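# Hang a picture frame level on a wall screw

## Task

Get the picture frame hanging level on the screw with nothing else holding it. It must rest on the screw's shank, not its head, at its balance point. The display board is free-standing and must still be upright on its own when you finish.

## Robot and tools

Robot: two arms, left_arm and right_arm, each ending in a two-finger gripper. The fingers point along the gripper's +z axis and close along its y axis. end_effector_position is the spot between the finger pads, roughly 5 mm short of the tips. Objects: a picture frame, a screw with shank and head, and a loose display board that can tip over. Sometimes a held part gets a brief tug or a loose object gets a nudge. Anything dropping off the table, or left off it, fails the job.

Frame: one scene frame, origin at table-top height midway between the two nominal arm bases; +z up, +x away from the robot over the table, +y toward left_arm. Camera image sides do not match arm names. Reported hand poses may be off by a few centimetres, more at long reach; a BASES line, if present, gives true base places.

Row layout (used by execute_actions and move): 16 plain numbers, always both arms: left_arm x, y, z, qw, qx, qy, qz, opening, then right_arm the same eight. x, y, z are an absolute target position in metres in the scene frame; qw..qz an absolute orientation quaternion, w first. Opening runs -1 (closed) to +1 (fully open, 0.070 m). To hold an arm still, resend its last reported pose and desired opening unchanged; to keep orientation, repeat the same quaternion every row rather than copying a drifted reading.

execute_actions, argument actions (a list with at most one item) and optional cameras:
- Empty list: just reports state (with pictures).
- {"rows": [...], "steps": n}: 1 to 15 rows, n up to 15 steps of 1/30 s (default 15); each row is one step, the last repeats. A target may not lie more than 0.6 m from the arm's last reported position along any gripper axis, or the whole call is refused. Needs at least 5 steps.
- {"steps": n} alone: waits up to 300 steps counted from the previous result, including your reply time.
Pictures come only for an empty list or when cameras requests them. Results are taken 5 steps before an action ends; those steps still run afterward.

move: target is one 16-number row or a list of up to 15 rows (absolute poses, no 0.6 m limit). speed is m/s, 0.002 to 0.5 (default 0.25), turning at up to twice that in rad/s; one value or one per target. blend (m) rounds corners between listed targets; 0 stops at each. blocking=false returns after about 0.5 s while the move continues. Grippers follow straight paths, take the short way round, all finish together, min 0.5 s, max 10 s. Paths ignore obstacles and the other arm. Faster motion means more lag, overshoot and harder contact; aiming far beyond a contact presses harder. Openings in the first target are sent at start; later targets' openings are applied after arms halt there. The result adds a move: line, e.g. done, off_target, moving, held or fault, plus limits (paced = pose clipped, held = steps withheld). An arm not named in the ending is done, within 3 mm and 2 degrees. Neither done nor off_target tells you about contact. Avoid paths passing near an arm's own base; detour around it.

wait: seconds 0 to 10; lets things run, ends early if a move finishes. stop: brakes the current move (fingers keep moving). zoom_image: camera (cam_head_left, cam_head_right, cam_left_wrist, cam_right_wrist) and region [x0, y0, x1, y1] in pixels, at most 504 by 504, of that camera's latest image. finished_scene: scene number; ends and grades the scene, irreversible; the goal must hold with the robot hands off.

Control details: each step the commanded pose is clipped to within 70 mm and 16 degrees of the measured pose, then solved by damped IK, position before orientation. A far target may need several actions. Joints move at most 3 rad/s. A wrist near the waist axis can swing the whole arm. A clearance check withholds commands bringing the arms too close (finger-to-finger excepted) but cannot guarantee no contact.

Gripping: grip_measured is on the opening scale; closing from full open needs about 1 s. To grip, command roughly 0.05 below the reading at first touch for full force (about 20 N per pad), less for a lighter hold. Very thin parts (under ~2 mm) get reduced force.

Faults and heat: contact torque at a joint's limit (waist, shoulder, elbow 21.6 N m; forearm roll, wrist pitch, wrist roll 7.52 N m, motors only ~4 N m) halts that arm 10 s. Holding loads, stretched arms or pushing at unreachable poses heat motors; a MOTOR HOT line appears at 65 °C, and at 80 °C the arm goes limp and drops for 30 to 60 s or more. Joint torque readings are noisy, offset, and include the arm's own weight; positive means toward larger joint values.

Avoid: dropping or releasing moving parts, slamming, hard hits or pushes, arm-to-arm collisions, and knocking over the display board. Time runs while you think, so keep replies short and motion smooth.

Each tool is called by a JSON object that holds its "name" and its "arguments".

## Session

{"name": "execute_actions", "arguments": {"actions": [], "cameras": ["all"]}}

Scene clock: 0.00 s of 4500.00 s.
left_arm: end_effector_position=(+0.3510, +0.5999, +0.2155) grip_measured=+0.59 end_effector_quat_wxyz=(+0.247, -0.380, +0.744, +0.491) | right_arm: end_effector_position=(+0.3748, -0.3621, +0.2306) grip_measured=+0.98 end_effector_quat_wxyz=(+0.266, -0.127, +0.954, +0.046)
Joint positions: left_arm=[0.435 2.012 -1.399 1.391 1.016 -1.325 0.056] | right_arm=[-0.326 1.505 -1.187 0.405 0.93 -0.792 0.069]
Joint torques (N m): no reading
Motor temperatures (°C): left_arm=[31 31 32 33 36 30] | right_arm=[30 30 33 35 39 32]
Hand target: left_arm +0.3510, +0.5999, +0.2155; +0.247, -0.380, +0.744, +0.491 | right_arm +0.3748, -0.3621, +0.2306; +0.266, -0.127, +0.954, +0.046

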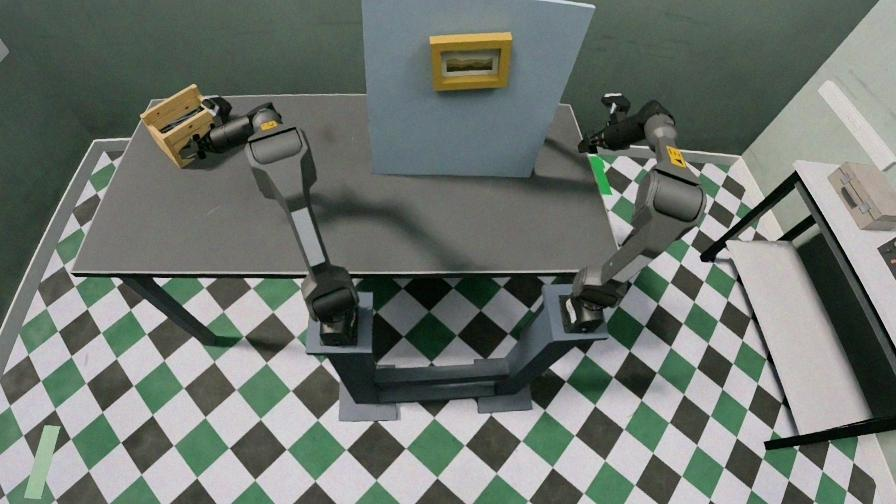

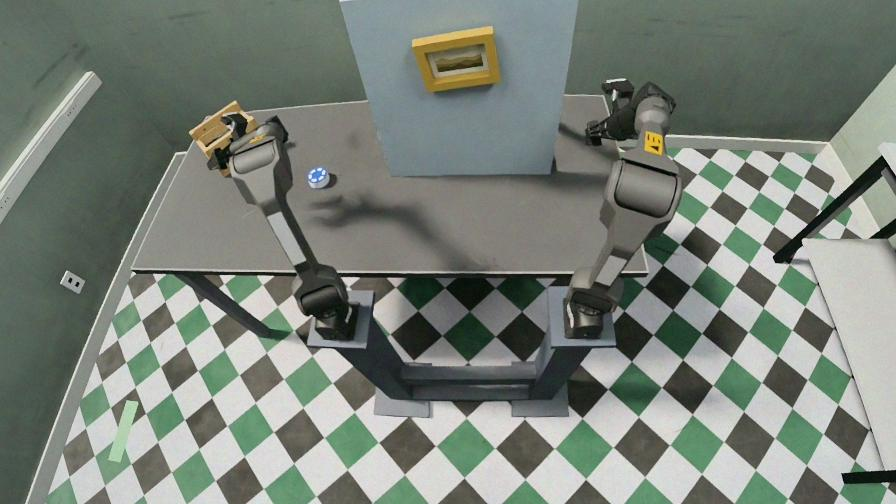

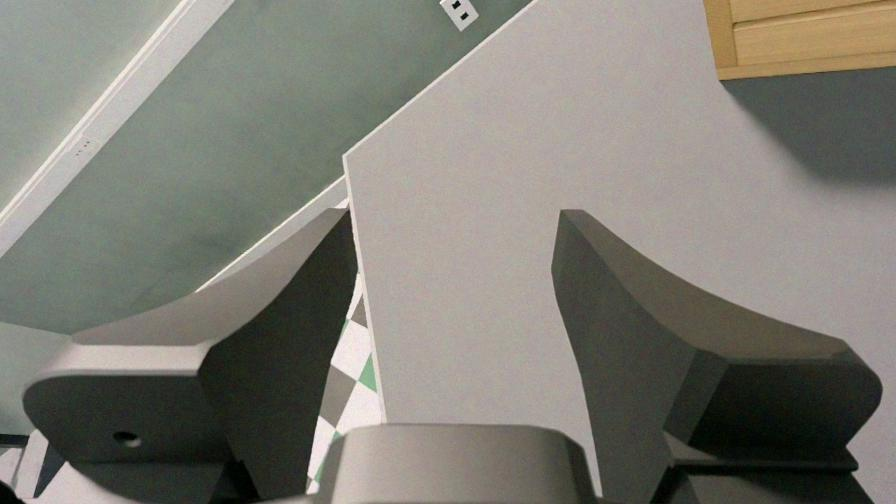

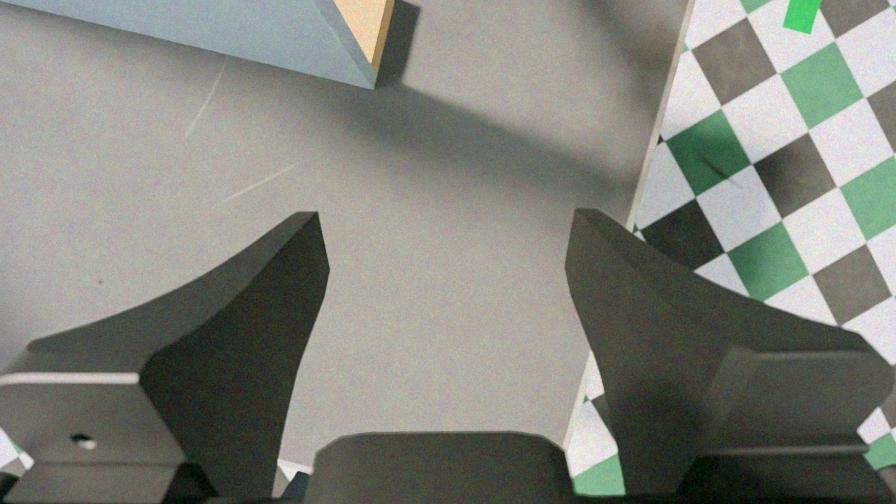

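{"name": "zoom_image", "arguments": {"camera": "cam_head_left", "region": [350, 0, 610, 190]}}

{"name": "zoom_image", "arguments": {"camera": "cam_head_right", "region": [330, 0, 600, 190]}}

{"name": "zoom_image", "arguments": {"camera": "cam_head_right", "region": [170, 80, 350, 210]}}

Scaled by 1.938 from the camera's 896x504 image, which has a finer 1280x720 frame.

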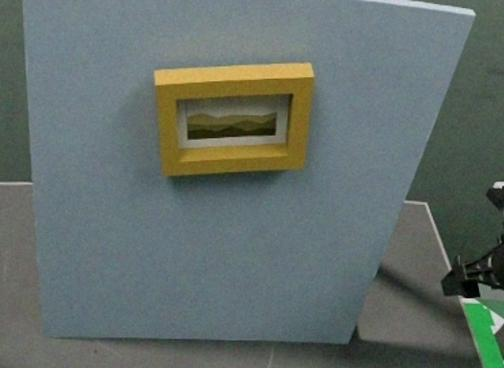

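Scaled by 1.867 from the camera's 896x504 image, which has a finer 1280x720 frame.

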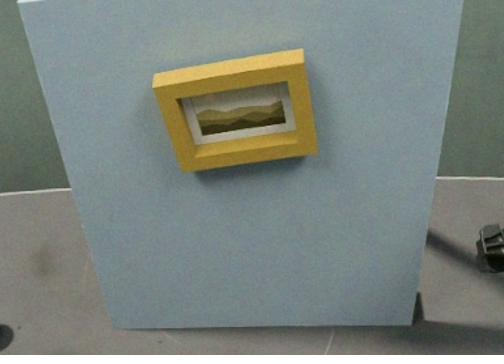

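Scaled by 2.800 from the camera's 896x504 image, which has a finer 1280x720 frame.

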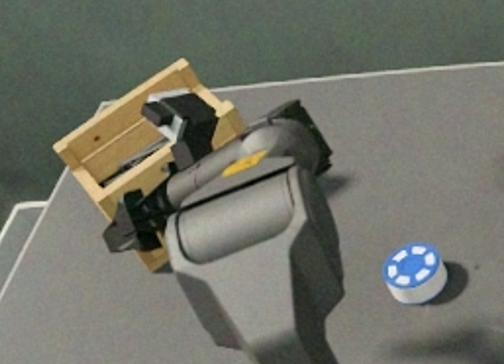

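{"name": "move", "arguments": {"target": [[0.3510, 0.5999, 0.2155, 0.247, -0.380, 0.744, 0.491, 0.59, 0.35, -0.31, 0.38, 0.2706, 0.2706, 0.6533, 0.6533, 0.98]], "speed": 0.2}}

Scene clock: 17.17 s of 4500.00 s.
left_arm: end_effector_position=(+0.3508, +0.6000, +0.2155) grip_measured=+0.59 end_effector_quat_wxyz=(+0.247, -0.380, +0.744, +0.491) | right_arm: end_effector_position=(+0.3504, -0.3096, +0.3802) grip_measured=+0.98 end_effector_quat_wxyz=(+0.336, +0.357, +0.640, +0.592)
Joint positions: left_arm=[0.435 2.013 -1.399 1.391 1.018 -1.325 0.056] | right_arm=[-0.654 1.244 -0.849 1.607 1.216 -0.309 0.069]
Joint torques (N m): left_arm=[-0.63 -7.96 -3.18 0.51 0.51 -0.09] | right_arm=[0.7 -3.3 -3.82 0.87 0.13 -0.2]
Motor temperatures (°C): left_arm=[31 32 33 33 36 30] | right_arm=[30 31 34 35 39 32]
Hand target: left_arm +0.3510, +0.5999, +0.2155; +0.247, -0.380, +0.744, +0.491 | right_arm +0.3504, -0.3096, +0.3800; +0.337, +0.357, +0.640, +0.591
Off the commanded pose: left_arm 0.000 m, 0 deg | right_arm 0.001 m, 14 deg.
joint sent to its limit (right arm) — joint 5 (wrist pitch), upper limit.
Kept back: nothing.
move: off_target (right_arm)
camera_calibration:
cam_left_wrist: T_world_to_cam=[[0.800828, -0.211141, -0.560441, -0.0299425], [-0.482033, -0.782587, -0.393956, 0.724194], [-0.355414, 0.585642, -0.728494, 0.0520087], [0, 0, 0, 1]] pos_world=[0.391549, 0.529965, 0.306408]
cam_right_wrist: T_world_to_cam=[[-0.0872411, -0.0164996, -0.996051, 0.404778], [-0.928607, 0.363341, 0.0753151, 0.402915], [0.360663, 0.93151, -0.0470199, 0.298299], [0, 0, 0, 1]] pos_world=[0.301877, -0.417586, 0.38686]

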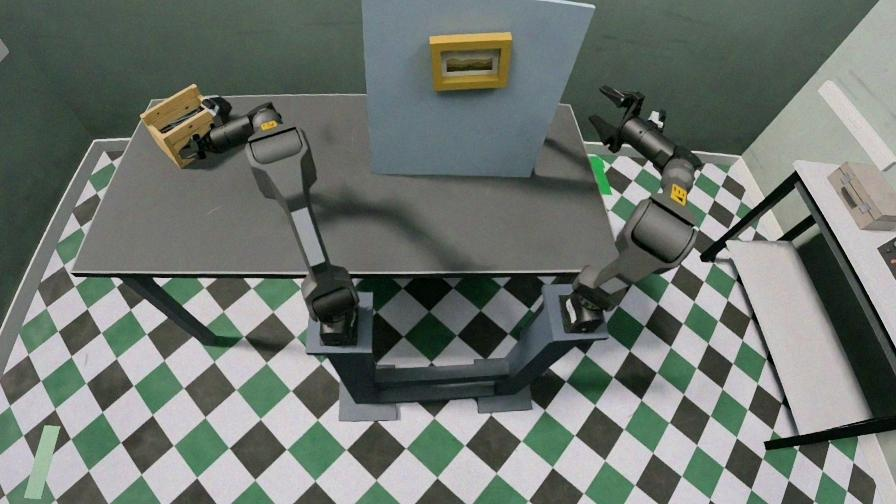

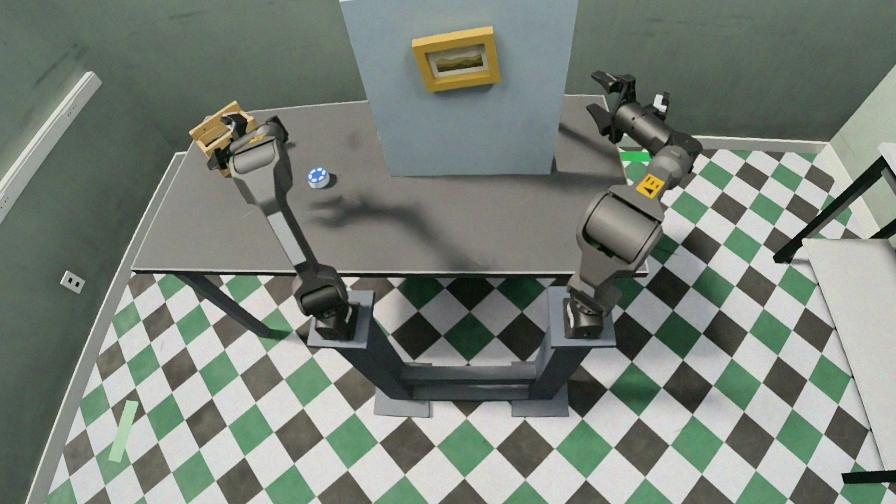

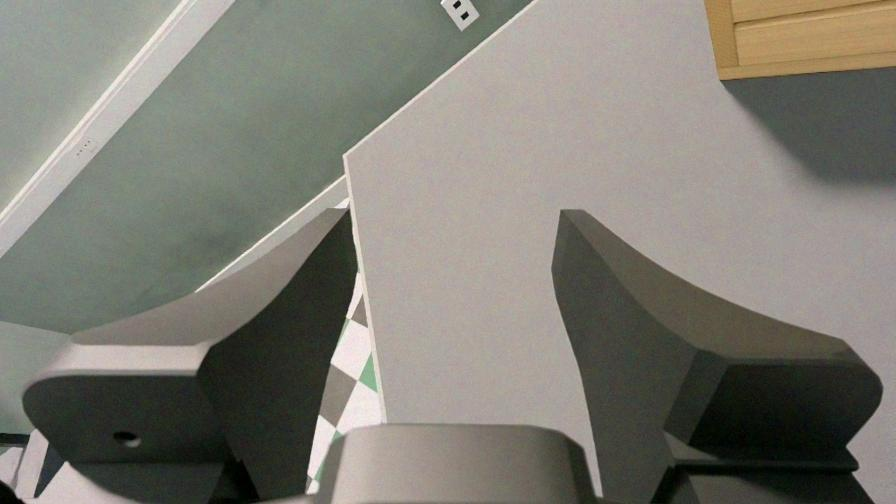

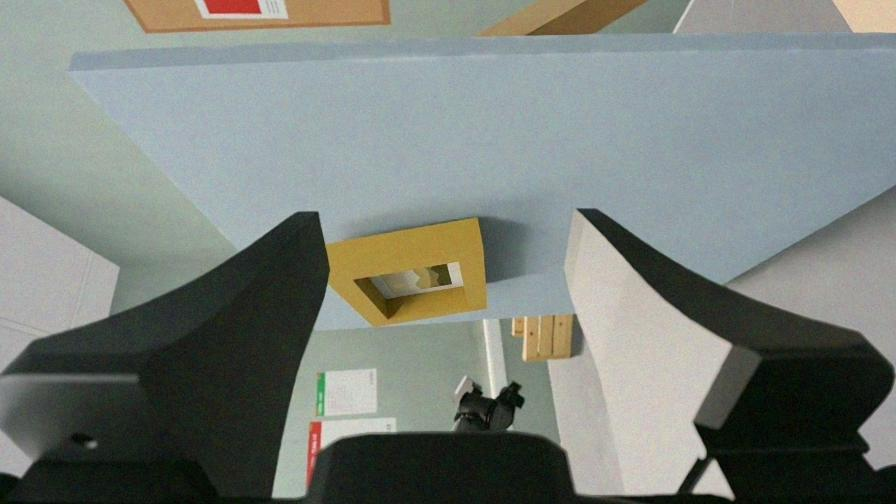

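{"name": "zoom_image", "arguments": {"camera": "cam_right_wrist", "region": [300, 190, 560, 340]}}

Scaled by 1.938 from the camera's 896x504 image, which has a finer 1280x720 frame.

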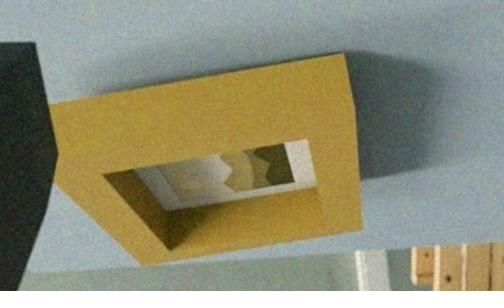

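{"name": "move", "arguments": {"target": [[0.3510, 0.5999, 0.2155, 0.247, -0.380, 0.744, 0.491, 0.59, 0.40, -0.19, 0.39, 0.2706, 0.2706, 0.6533, 0.6533, 0.98]], "speed": 0.15, "cameras": ["cam_right_wrist"]}}

{"name": "zoom_image", "arguments": {"camera": "cam_right_wrist", "region": [280, 120, 600, 320]}}

Scene clock: 18.93 s of 4500.00 s.
left_arm: end_effector_position=(+0.3508, +0.6000, +0.2155) grip_measured=+0.59 end_effector_quat_wxyz=(+0.247, -0.380, +0.744, +0.491) | right_arm: end_effector_position=(+0.4004, -0.1900, +0.3904) grip_measured=+0.98 end_effector_quat_wxyz=(+0.263, +0.270, +0.664, +0.645)
Joint positions: left_arm=[0.435 2.013 -1.399 1.391 1.018 -1.325 0.056] | right_arm=[-0.164 1.411 -0.996 1.751 1.009 -0.372 0.069]
Joint torques (N m): left_arm=[-0.75 -7.86 -3.33 0.51 0.51 -0.07] | right_arm=[-0.44 -5.43 -3.48 0.72 0.27 0.14]
Motor temperatures (°C): left_arm=[31 32 33 33 36 30] | right_arm=[30 31 34 35 39 32]
Hand target: left_arm +0.3510, +0.5999, +0.2155; +0.247, -0.380, +0.744, +0.491 | right_arm +0.4000, -0.1901, +0.3902; +0.263, +0.271, +0.664, +0.645
Off the commanded pose: left_arm 0.000 m, 0 deg | right_arm 0.001 m, 2 deg.
joint read past its limit (right arm) — joint 4 (forearm roll), upper limit.
joint sent to its limit (right arm) — joint 4 (forearm roll), upper limit.
Kept back: nothing.
move: done
camera_calibration:
cam_right_wrist: T_world_to_cam=[[-0.0537488, -0.000534105, -0.998554, 0.411913], [-0.991617, 0.117698, 0.0533125, 0.392265], [0.1175, 0.993049, -0.00685578, 0.262646], [0, 0, 0, 1]] pos_world=[0.380256, -0.306769, 0.392206]
Images, in order (width x height): cam_right_wrist 896x504.

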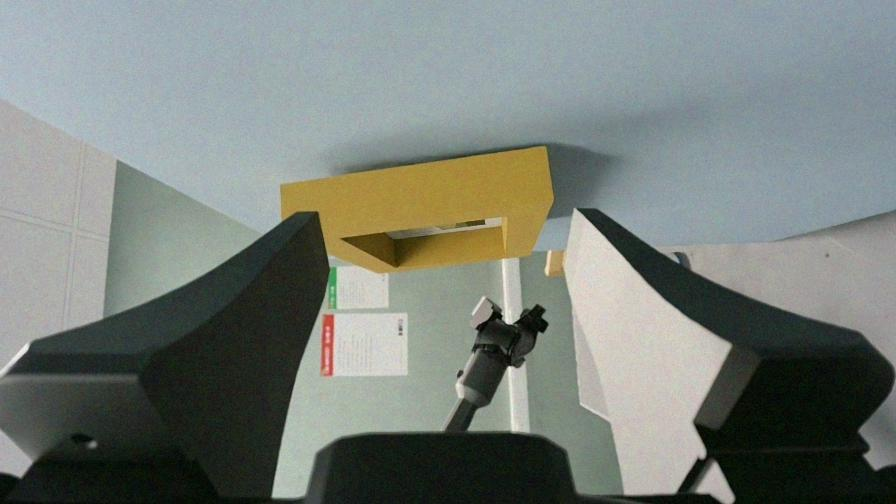

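Scaled by 1.575 from the camera's 896x504 image, which has a finer 1280x720 frame.

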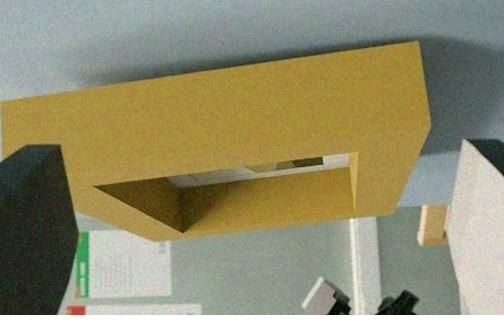

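{"name": "move", "arguments": {"target": [[0.3510, 0.5999, 0.2155, 0.247, -0.380, 0.744, 0.491, 0.59, 0.34, -0.10, 0.40, 0.7071, 0, 0.7071, 0, 0.98]], "speed": 0.2, "cameras": ["cam_right_wrist", "cam_head_left", "cam_head_right"]}}

{"name": "zoom_image", "arguments": {"camera": "cam_right_wrist", "region": [230, 0, 660, 240]}}

Scene clock: 28.03 s of 4500.00 s.
left_arm: end_effector_position=(+0.3508, +0.6000, +0.2155) grip_measured=+0.59 end_effector_quat_wxyz=(+0.247, -0.380, +0.744, +0.491) | right_arm: end_effector_position=(+0.3400, -0.0999, +0.3998) grip_measured=+0.98 end_effector_quat_wxyz=(+0.707, +0.000, +0.707, -0.001)
Joint positions: left_arm=[0.435 2.013 -1.399 1.391 1.018 -1.325 0.056] | right_arm=[1.115 1.382 -0.982 1.412 -1.117 -1.222 0.069]
Joint torques (N m): left_arm=[-0.76 -7.83 -3.02 0.6 0.37 -0.08] | right_arm=[-0.49 -4.53 -4.52 -0.95 -0.19 0.25]
Motor temperatures (°C): left_arm=[31 33 33 33 36 30] | right_arm=[30 31 34 35 39 32]
Hand target: left_arm +0.3510, +0.5999, +0.2155; +0.247, -0.380, +0.744, +0.491 | right_arm +0.3400, -0.1000, +0.4000; +0.707, +0.000, +0.707, +0.000
Off the commanded pose: left_arm 0.000 m, 0 deg | right_arm 0.000 m, 0 deg.
Kept back: nothing.
move: done
camera_calibration:
cam_right_wrist: T_world_to_cam=[[-0.0104908, -0.999263, -0.0369221, -0.0808239], [-0.609959, 0.0356539, -0.791631, 0.521175], [0.792364, 0.0142161, -0.609883, 0.0942317], [0, 0, 0, 1]] pos_world=[0.242382, -0.100686, 0.467064]
Images, in order (width x height): cam_head_left 896x504, cam_head_right 896x504, cam_right_wrist 896x504.

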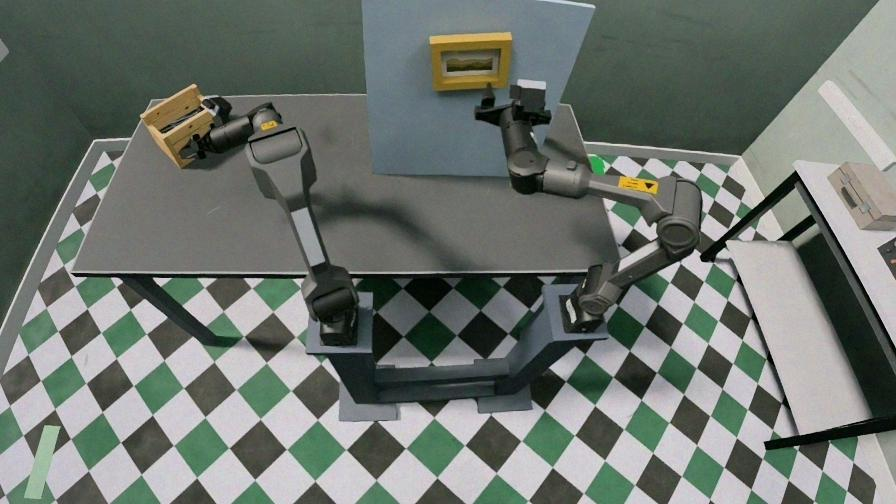

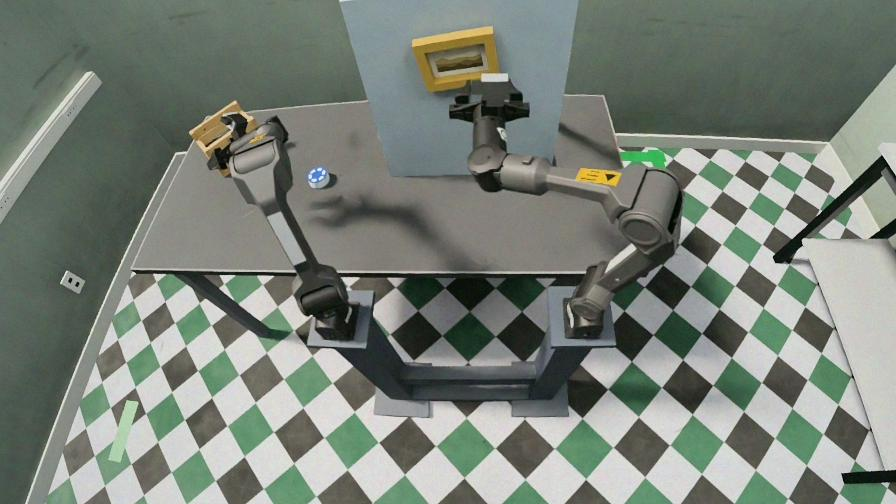

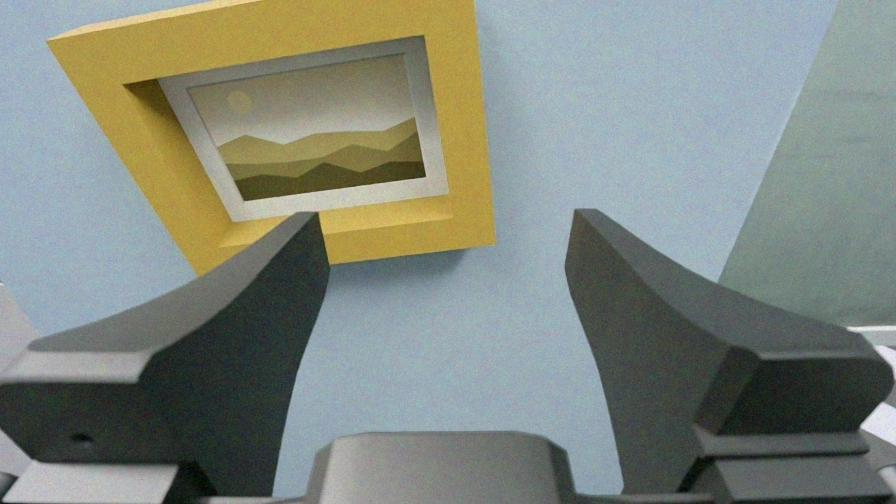

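Scaled by 1.172 from the camera's 896x504 image, which has a finer 1280x720 frame.

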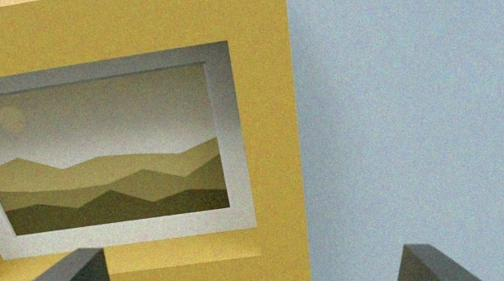

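{"name": "move", "arguments": {"target": [[0.3510, 0.5999, 0.2155, 0.247, -0.380, 0.744, 0.491, 0.59, 0.37, -0.20, 0.42, 0.2988, 0.2988, 0.6409, 0.6409, 0.98], [0.3510, 0.5999, 0.2155, 0.247, -0.380, 0.744, 0.491, 0.59, 0.425, -0.185, 0.415, 0.2988, 0.2988, 0.6409, 0.6409, 0.98]], "speed": [0.2, 0.1], "cameras": ["cam_right_wrist"]}}

{"name": "zoom_image", "arguments": {"camera": "cam_right_wrist", "region": [200, 150, 600, 330]}}

Scene clock: 35.53 s of 4500.00 s.
left_arm: end_effector_position=(+0.3508, +0.6000, +0.2155) grip_measured=+0.59 end_effector_quat_wxyz=(+0.247, -0.380, +0.744, +0.491) | right_arm: end_effector_position=(+0.4254, -0.1851, +0.4154) grip_measured=+0.98 end_effector_quat_wxyz=(+0.292, +0.300, +0.650, +0.634)
Joint positions: left_arm=[0.435 2.013 -1.399 1.391 1.018 -1.325 0.056] | right_arm=[-0.077 1.424 -1.108 1.751 0.823 -0.289 0.069]
Joint torques (N m): left_arm=[-0.42 -7.93 -2.9 0.67 0.33 -0.02] | right_arm=[-0.41 -5.64 -3.68 0.61 0.32 -0.13]
Motor temperatures (°C): left_arm=[31 33 33 33 36 30] | right_arm=[30 31 34 35 39 32]
Hand target: left_arm +0.3510, +0.5999, +0.2155; +0.247, -0.380, +0.744, +0.491 | right_arm +0.4250, -0.1851, +0.4152; +0.292, +0.300, +0.651, +0.633
Off the commanded pose: left_arm 0.000 m, 0 deg | right_arm 0.001 m, 2 deg.
joint read past its limit (right arm) — joint 4 (forearm roll), upper limit.
joint sent to its limit (right arm) — joint 4 (forearm roll), upper limit.
Kept back: nothing.
move: done
camera_calibration:
cam_right_wrist: T_world_to_cam=[[-0.0527115, 0.00618685, -0.998591, 0.439041], [-0.976841, 0.207336, 0.0528481, 0.425673], [0.207371, 0.97825, -0.00488545, 0.213202], [0, 0, 0, 1]] pos_world=[0.394746, -0.299539, 0.416968]
Images, in order (width x height): cam_right_wrist 896x504.

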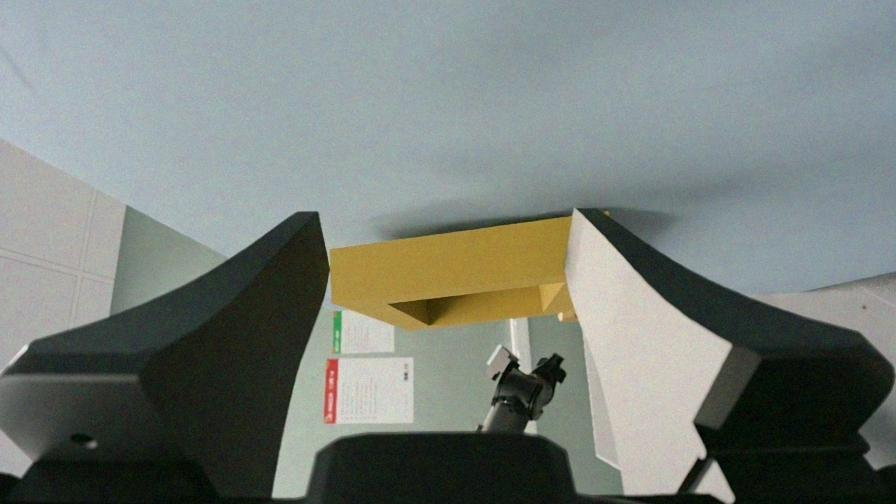

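Scaled by 1.260 from the camera's 896x504 image, which has a finer 1280x720 frame.

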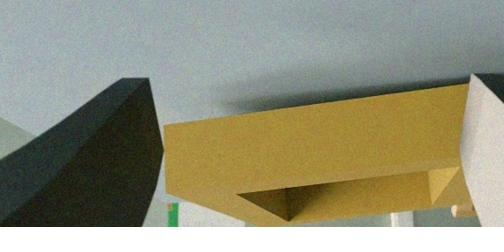

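{"name": "move", "arguments": {"target": [[0.3510, 0.5999, 0.2155, 0.247, -0.380, 0.744, 0.491, 0.59, 0.34, -0.16, 0.43, 0.5, 0.5, 0.5, 0.5, 0.98], [0.3510, 0.5999, 0.2155, 0.247, -0.380, 0.744, 0.491, 0.59, 0.33, -0.05, 0.43, 0.5, 0.5, 0.5, 0.5, 0.98]], "speed": [0.15, 0.15], "blend": 0.03, "cameras": ["cam_right_wrist", "cam_head_left", "cam_head_right"]}}

{"name": "zoom_image", "arguments": {"camera": "cam_right_wrist", "region": [200, 0, 704, 300]}}

Scene clock: 43.53 s of 4500.00 s.
left_arm: end_effector_position=(+0.3508, +0.6000, +0.2155) grip_measured=+0.59 end_effector_quat_wxyz=(+0.247, -0.380, +0.744, +0.491) | right_arm: end_effector_position=(+0.3299, -0.0493, +0.4302) grip_measured=+0.98 end_effector_quat_wxyz=(+0.500, +0.500, +0.500, +0.501)
Joint positions: left_arm=[0.435 2.013 -1.399 1.391 1.018 -1.325 0.056] | right_arm=[1.233 1.511 -1.234 1.499 -1.215 0.203 0.069]
Joint torques (N m): left_arm=[-0.37 -7.97 -2.76 0.74 0.23 0.03] | right_arm=[-0.47 -6 -3.37 -1.13 -0.3 -0.19]
Motor temperatures (°C): left_arm=[31 33 33 33 36 30] | right_arm=[30 31 34 35 39 32]
Hand target: left_arm +0.3510, +0.5999, +0.2155; +0.247, -0.380, +0.744, +0.491 | right_arm +0.3300, -0.0500, +0.4300; +0.500, +0.500, +0.500, +0.500
Off the commanded pose: left_arm 0.000 m, 0 deg | right_arm 0.001 m, 0 deg.
Kept back: nothing.
move: done
camera_calibration:
cam_right_wrist: T_world_to_cam=[[-0.00946395, 0.0394708, -0.999176, 0.43559], [-0.611261, 0.790563, 0.0370196, 0.218392], [0.791373, 0.611107, 0.0166451, -0.119721], [0, 0, 0, 1]] pos_world=[0.232361, -0.116684, 0.429139]
Images, in order (width x height): cam_head_left 896x504, cam_head_right 896x504, cam_right_wrist 896x504.

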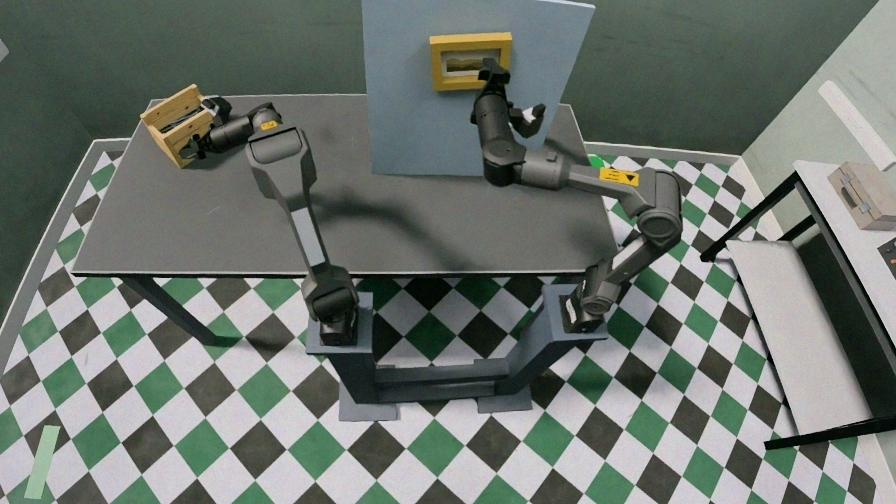

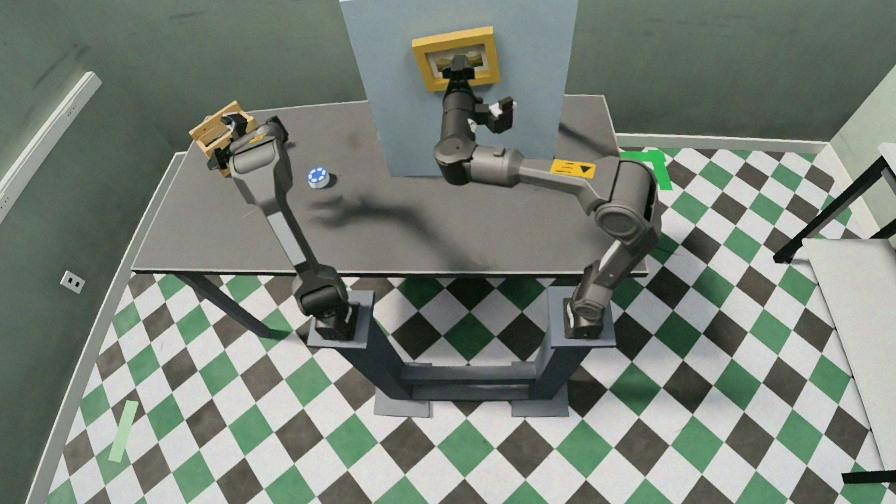

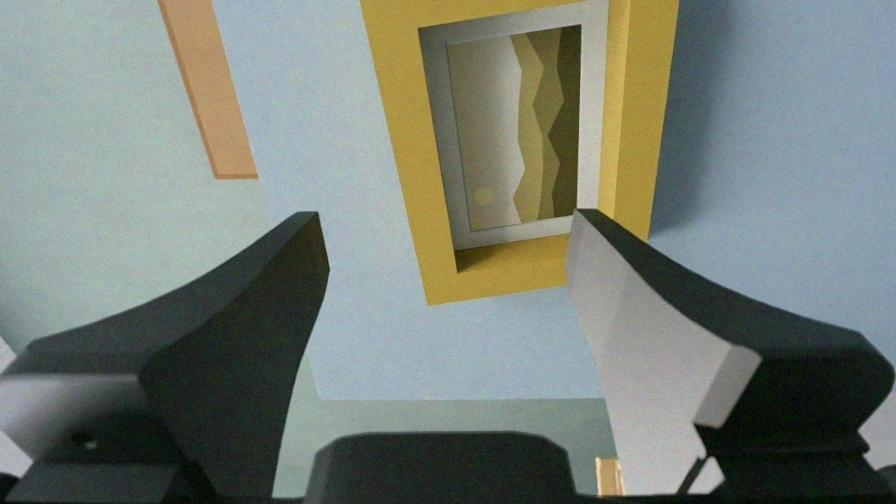

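Scaled by 1.000.

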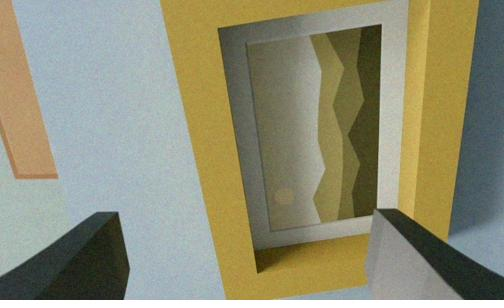

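{"name": "move", "arguments": {"target": [[0.3510, 0.5999, 0.2155, 0.247, -0.380, 0.744, 0.491, 0.59, 0.385, -0.030, 0.4425, 0.5431, 0.4568, 0.5064, 0.4898, 0.98]], "speed": [0.1], "cameras": ["cam_right_wrist", "cam_head_left", "cam_head_right"]}}

{"name": "zoom_image", "arguments": {"camera": "cam_head_right", "region": [380, 0, 560, 110]}}

{"name": "zoom_image", "arguments": {"camera": "cam_head_left", "region": [400, 0, 580, 110]}}

Scene clock: 50.30 s of 4500.00 s.
left_arm: end_effector_position=(+0.3508, +0.6000, +0.2155) grip_measured=+0.59 end_effector_quat_wxyz=(+0.247, -0.380, +0.744, +0.491) | right_arm: end_effector_position=(+0.3855, -0.0298, +0.4425) grip_measured=+0.98 end_effector_quat_wxyz=(+0.543, +0.456, +0.507, +0.490)
Joint positions: left_arm=[0.435 2.013 -1.399 1.391 1.018 -1.325 0.056] | right_arm=[1.088 1.658 -1.393 1.395 -1.088 0.135 0.069]
Joint torques (N m): left_arm=[-0.46 -8.08 -2.74 0.76 0.2 0.01] | right_arm=[0.77 -7.37 -3.55 -1.02 -0.33 0.05]
Motor temperatures (°C): left_arm=[31 33 33 33 36 30] | right_arm=[30 31 34 35 39 32]
Hand target: left_arm +0.3510, +0.5999, +0.2155; +0.247, -0.380, +0.744, +0.491 | right_arm +0.3850, -0.0300, +0.4425; +0.543, +0.457, +0.506, +0.490
Off the commanded pose: left_arm 0.000 m, 0 deg | right_arm 0.001 m, 0 deg.
Kept back: nothing.
move: done
camera_calibration:
cam_right_wrist: T_world_to_cam=[[0.0603242, -0.0654341, -0.996032, 0.416195], [-0.605555, 0.790853, -0.08863, 0.289918], [0.793514, 0.608499, 0.00808365, -0.173044], [0, 0, 0, 1]] pos_world=[0.287767, -0.0967516, 0.441637]
Images, in order (width x height): cam_head_left 896x504, cam_head_right 896x504, cam_right_wrist 896x504.

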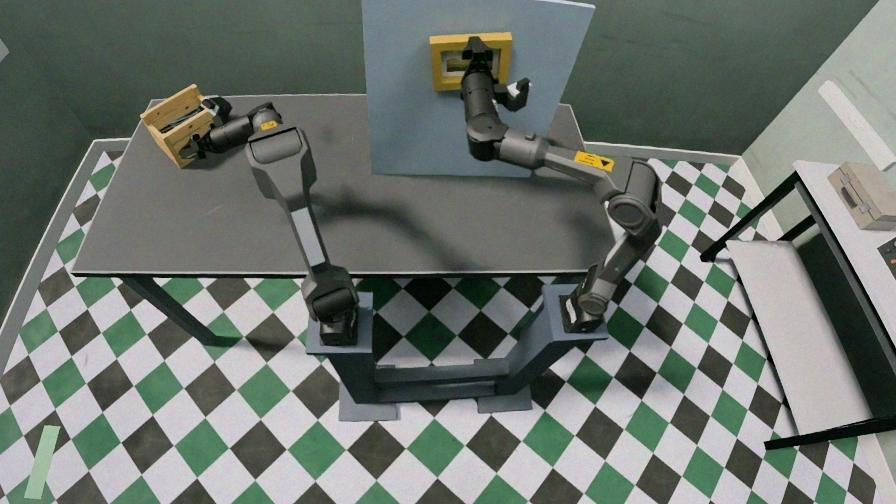

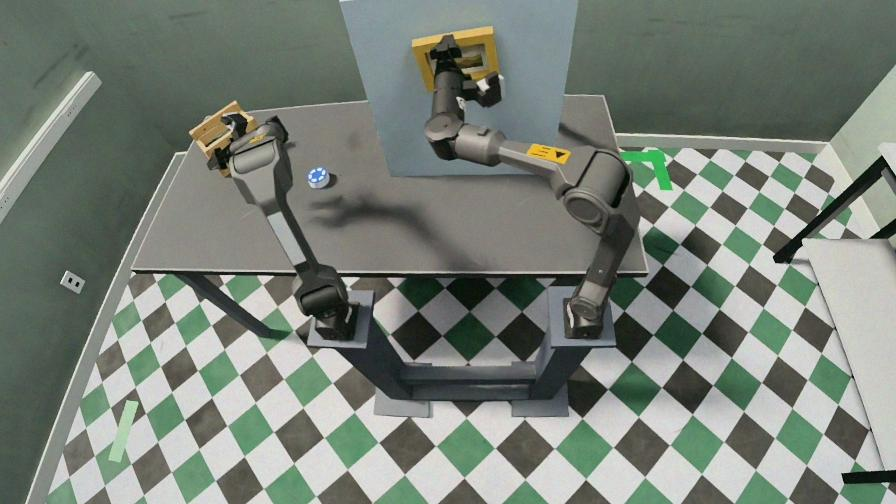

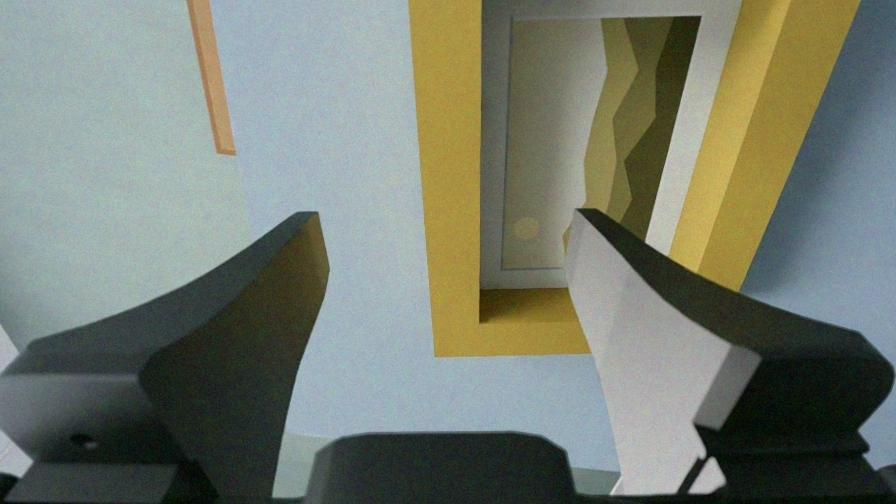

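Scaled by 2.800 from the camera's 896x504 image, which has a finer 1280x720 frame.

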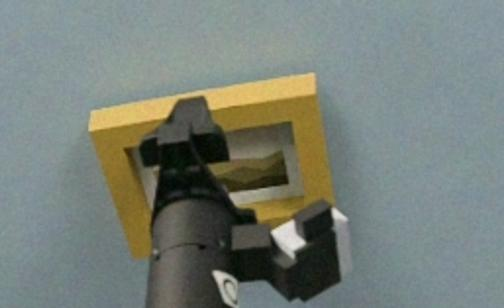

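Scaled by 2.800 from the camera's 896x504 image, which has a finer 1280x720 frame.

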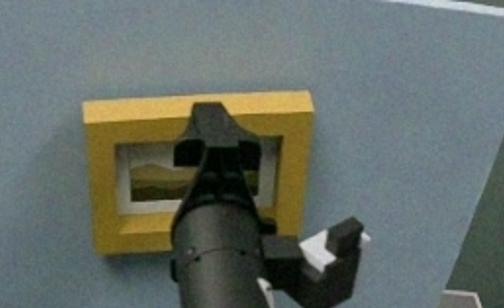

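{"name": "move", "arguments": {"target": [[0.3510, 0.5999, 0.2155, 0.247, -0.380, 0.744, 0.491, 0.59, 0.434, -0.030, 0.443, 0.5431, 0.4568, 0.5064, 0.4898, 0.98]], "speed": [0.06], "cameras": ["cam_right_wrist", "cam_head_left", "cam_head_right"]}}

{"name": "zoom_image", "arguments": {"camera": "cam_head_left", "region": [400, 0, 580, 110]}}

Scene clock: 52.17 s of 4500.00 s.
left_arm: end_effector_position=(+0.3508, +0.6000, +0.2155) grip_measured=+0.59 end_effector_quat_wxyz=(+0.247, -0.380, +0.744, +0.491) | right_arm: end_effector_position=(+0.4345, -0.0301, +0.4429) grip_measured=+0.98 end_effector_quat_wxyz=(+0.543, +0.457, +0.506, +0.490)
Joint positions: left_arm=[0.435 2.013 -1.399 1.391 1.018 -1.325 0.056] | right_arm=[0.961 1.752 -1.518 1.38 -0.96 0.128 0.069]
Joint torques (N m): left_arm=[-0.25 -7.91 -2.83 0.77 0.21 0] | right_arm=[0.67 -7.54 -3.91 -1.09 -0.32 -0.16]
Motor temperatures (°C): left_arm=[31 33 33 33 36 30] | right_arm=[30 31 34 35 39 32]
Hand target: left_arm +0.3510, +0.5999, +0.2155; +0.247, -0.380, +0.744, +0.491 | right_arm +0.4340, -0.0300, +0.4430; +0.543, +0.457, +0.506, +0.490
Off the commanded pose: left_arm 0.000 m, 0 deg | right_arm 0.000 m, 0 deg.
Kept back: nothing.
move: done
camera_calibration:
cam_right_wrist: T_world_to_cam=[[0.0593287, -0.0635371, -0.996214, 0.414142], [-0.605441, 0.791174, -0.0865164, 0.318838], [0.793676, 0.608282, 0.00847138, -0.211937], [0, 0, 0, 1]] pos_world=[0.336676, -0.0970256, 0.441955]
Images, in order (width x height): cam_head_left 896x504, cam_head_right 896x504, cam_right_wrist 896x504.

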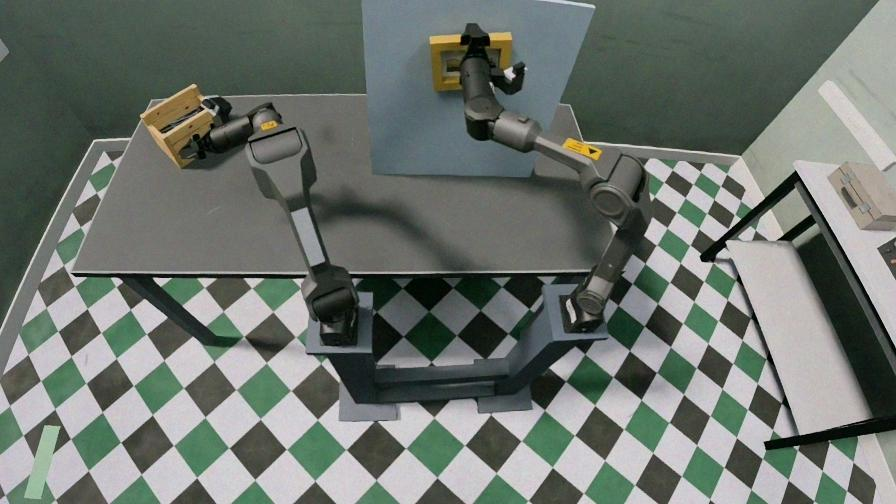

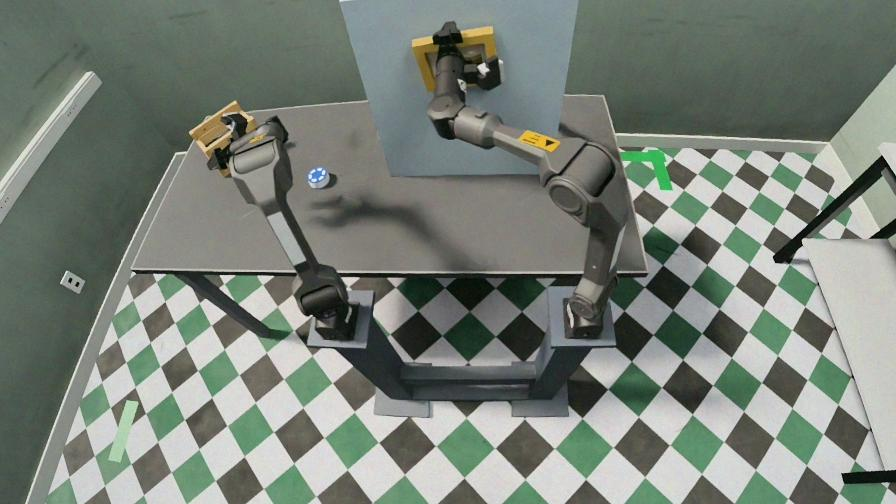

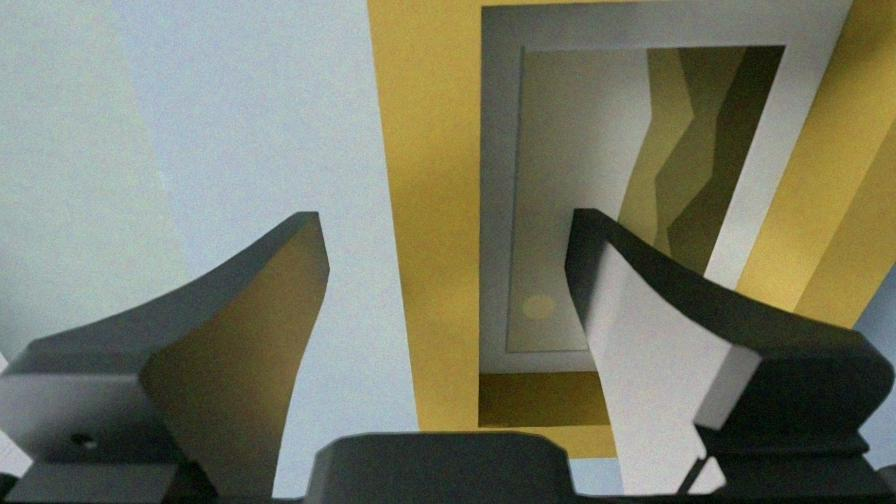

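Scaled by 2.800 from the camera's 896x504 image, which has a finer 1280x720 frame.

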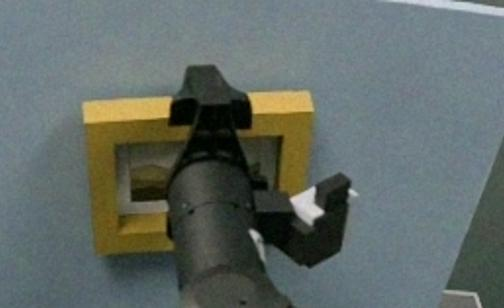

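{"name": "move", "arguments": {"target": [[0.3510, 0.5999, 0.2155, 0.247, -0.380, 0.744, 0.491, 0.59, 0.440, -0.030, 0.4455, 0.5431, 0.4568, 0.5064, 0.4898, 0.98]], "speed": [0.05], "cameras": ["cam_right_wrist"]}}

Scene clock: 53.50 s of 4500.00 s.
left_arm: end_effector_position=(+0.3508, +0.6000, +0.2155) grip_measured=+0.59 end_effector_quat_wxyz=(+0.247, -0.380, +0.744, +0.491) | right_arm: end_effector_position=(+0.4396, -0.0301, +0.4454) grip_measured=+0.98 end_effector_quat_wxyz=(+0.543, +0.457, +0.506, +0.490)
Joint positions: left_arm=[0.435 2.013 -1.399 1.391 1.018 -1.325 0.056] | right_arm=[0.949 1.762 -1.542 1.388 -0.946 0.113 0.069]
Joint torques (N m): left_arm=[-0.4 -7.96 -2.68 0.75 0.17 -0.02] | right_arm=[-2.23 -5.41 -5.26 -1.65 0.16 0.04]
Motor temperatures (°C): left_arm=[31 33 33 33 36 30] | right_arm=[30 31 34 35 39 32]
Hand target: left_arm +0.3510, +0.5999, +0.2155; +0.247, -0.380, +0.744, +0.491 | right_arm +0.4400, -0.0300, +0.4455; +0.543, +0.457, +0.506, +0.490
Off the commanded pose: left_arm 0.000 m, 0 deg | right_arm 0.000 m, 0 deg.
Kept back: nothing.
move: done
camera_calibration:
cam_right_wrist: T_world_to_cam=[[0.0586283, -0.0633455, -0.996268, 0.416672], [-0.605317, 0.791332, -0.0859367, 0.321892], [0.793822, 0.608097, 0.00805037, -0.215847], [0, 0, 0, 1]] pos_world=[0.341762, -0.0970734, 0.444517]
Images, in order (width x height): cam_right_wrist 896x504.

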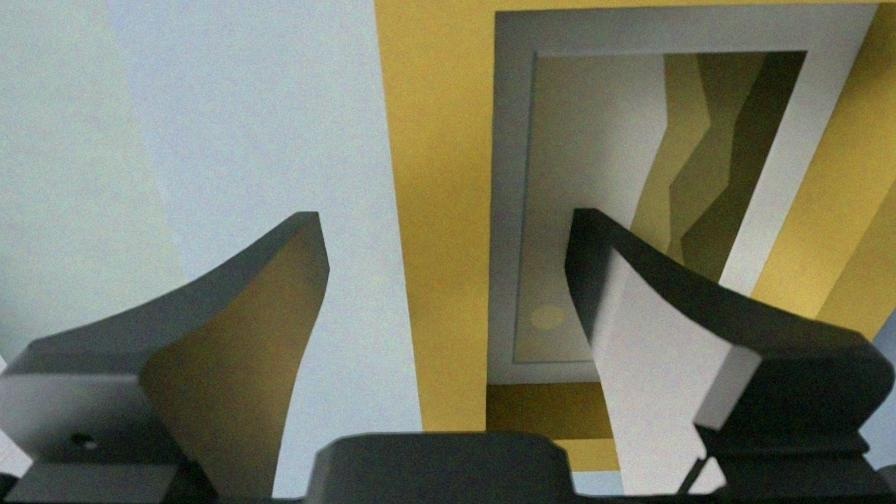

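{"name": "move", "arguments": {"target": [[0.3510, 0.5999, 0.2155, 0.247, -0.380, 0.744, 0.491, 0.59, 0.440, -0.030, 0.4455, 0.5431, 0.4568, 0.5064, 0.4898, 0.0]], "speed": [0.05], "cameras": ["cam_right_wrist"]}}

Scene clock: 54.47 s of 4500.00 s.
left_arm: end_effector_position=(+0.3508, +0.6000, +0.2155) grip_measured=+0.59 end_effector_quat_wxyz=(+0.247, -0.380, +0.744, +0.491) | right_arm: end_effector_position=(+0.4397, -0.0292, +0.4463) grip_measured=+0.01 end_effector_quat_wxyz=(+0.543, +0.455, +0.506, +0.491)
Joint positions: left_arm=[0.435 2.013 -1.399 1.391 1.018 -1.325 0.056] | right_arm=[0.949 1.763 -1.545 1.384 -0.943 0.113 0.035]
Joint torques (N m): left_arm=[-0.5 -8.03 -2.72 0.76 0.17 0] | right_arm=[-5.03 -7.99 -4.5 -1.29 -0.81 0.04]
Motor temperatures (°C): left_arm=[31 33 33 33 36 30] | right_arm=[30 31 34 35 39 32]
Hand target: left_arm +0.3510, +0.5999, +0.2155; +0.247, -0.380, +0.744, +0.491 | right_arm +0.4400, -0.0300, +0.4455; +0.543, +0.457, +0.506, +0.490
Off the commanded pose: left_arm 0.000 m, 0 deg | right_arm 0.001 m, 0 deg.
Kept back: nothing.
move: done
camera_calibration:
cam_right_wrist: T_world_to_cam=[[0.0624731, -0.0650422, -0.995925, 0.41581], [-0.607199, 0.789476, -0.0896482, 0.323767], [0.79209, 0.610325, 0.00982747, -0.216502], [0, 0, 0, 1]] pos_world=[0.342103, -0.096424, 0.445268]
Images, in order (width x height): cam_right_wrist 896x504.

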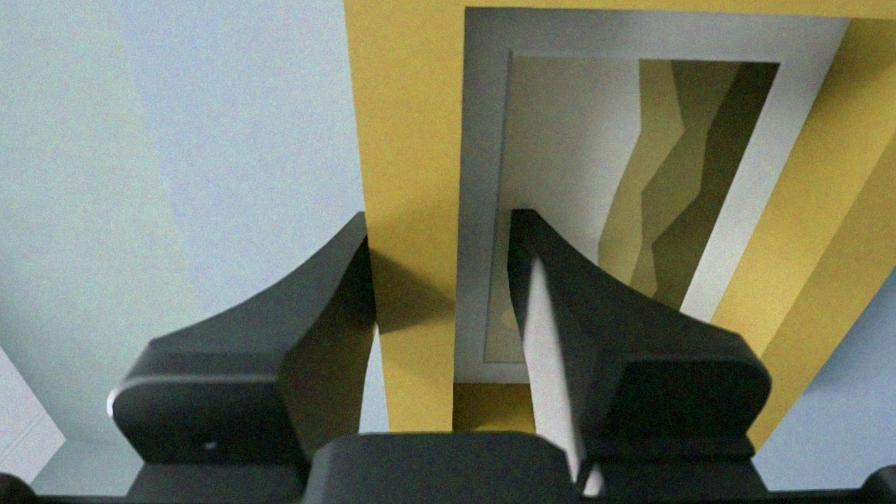

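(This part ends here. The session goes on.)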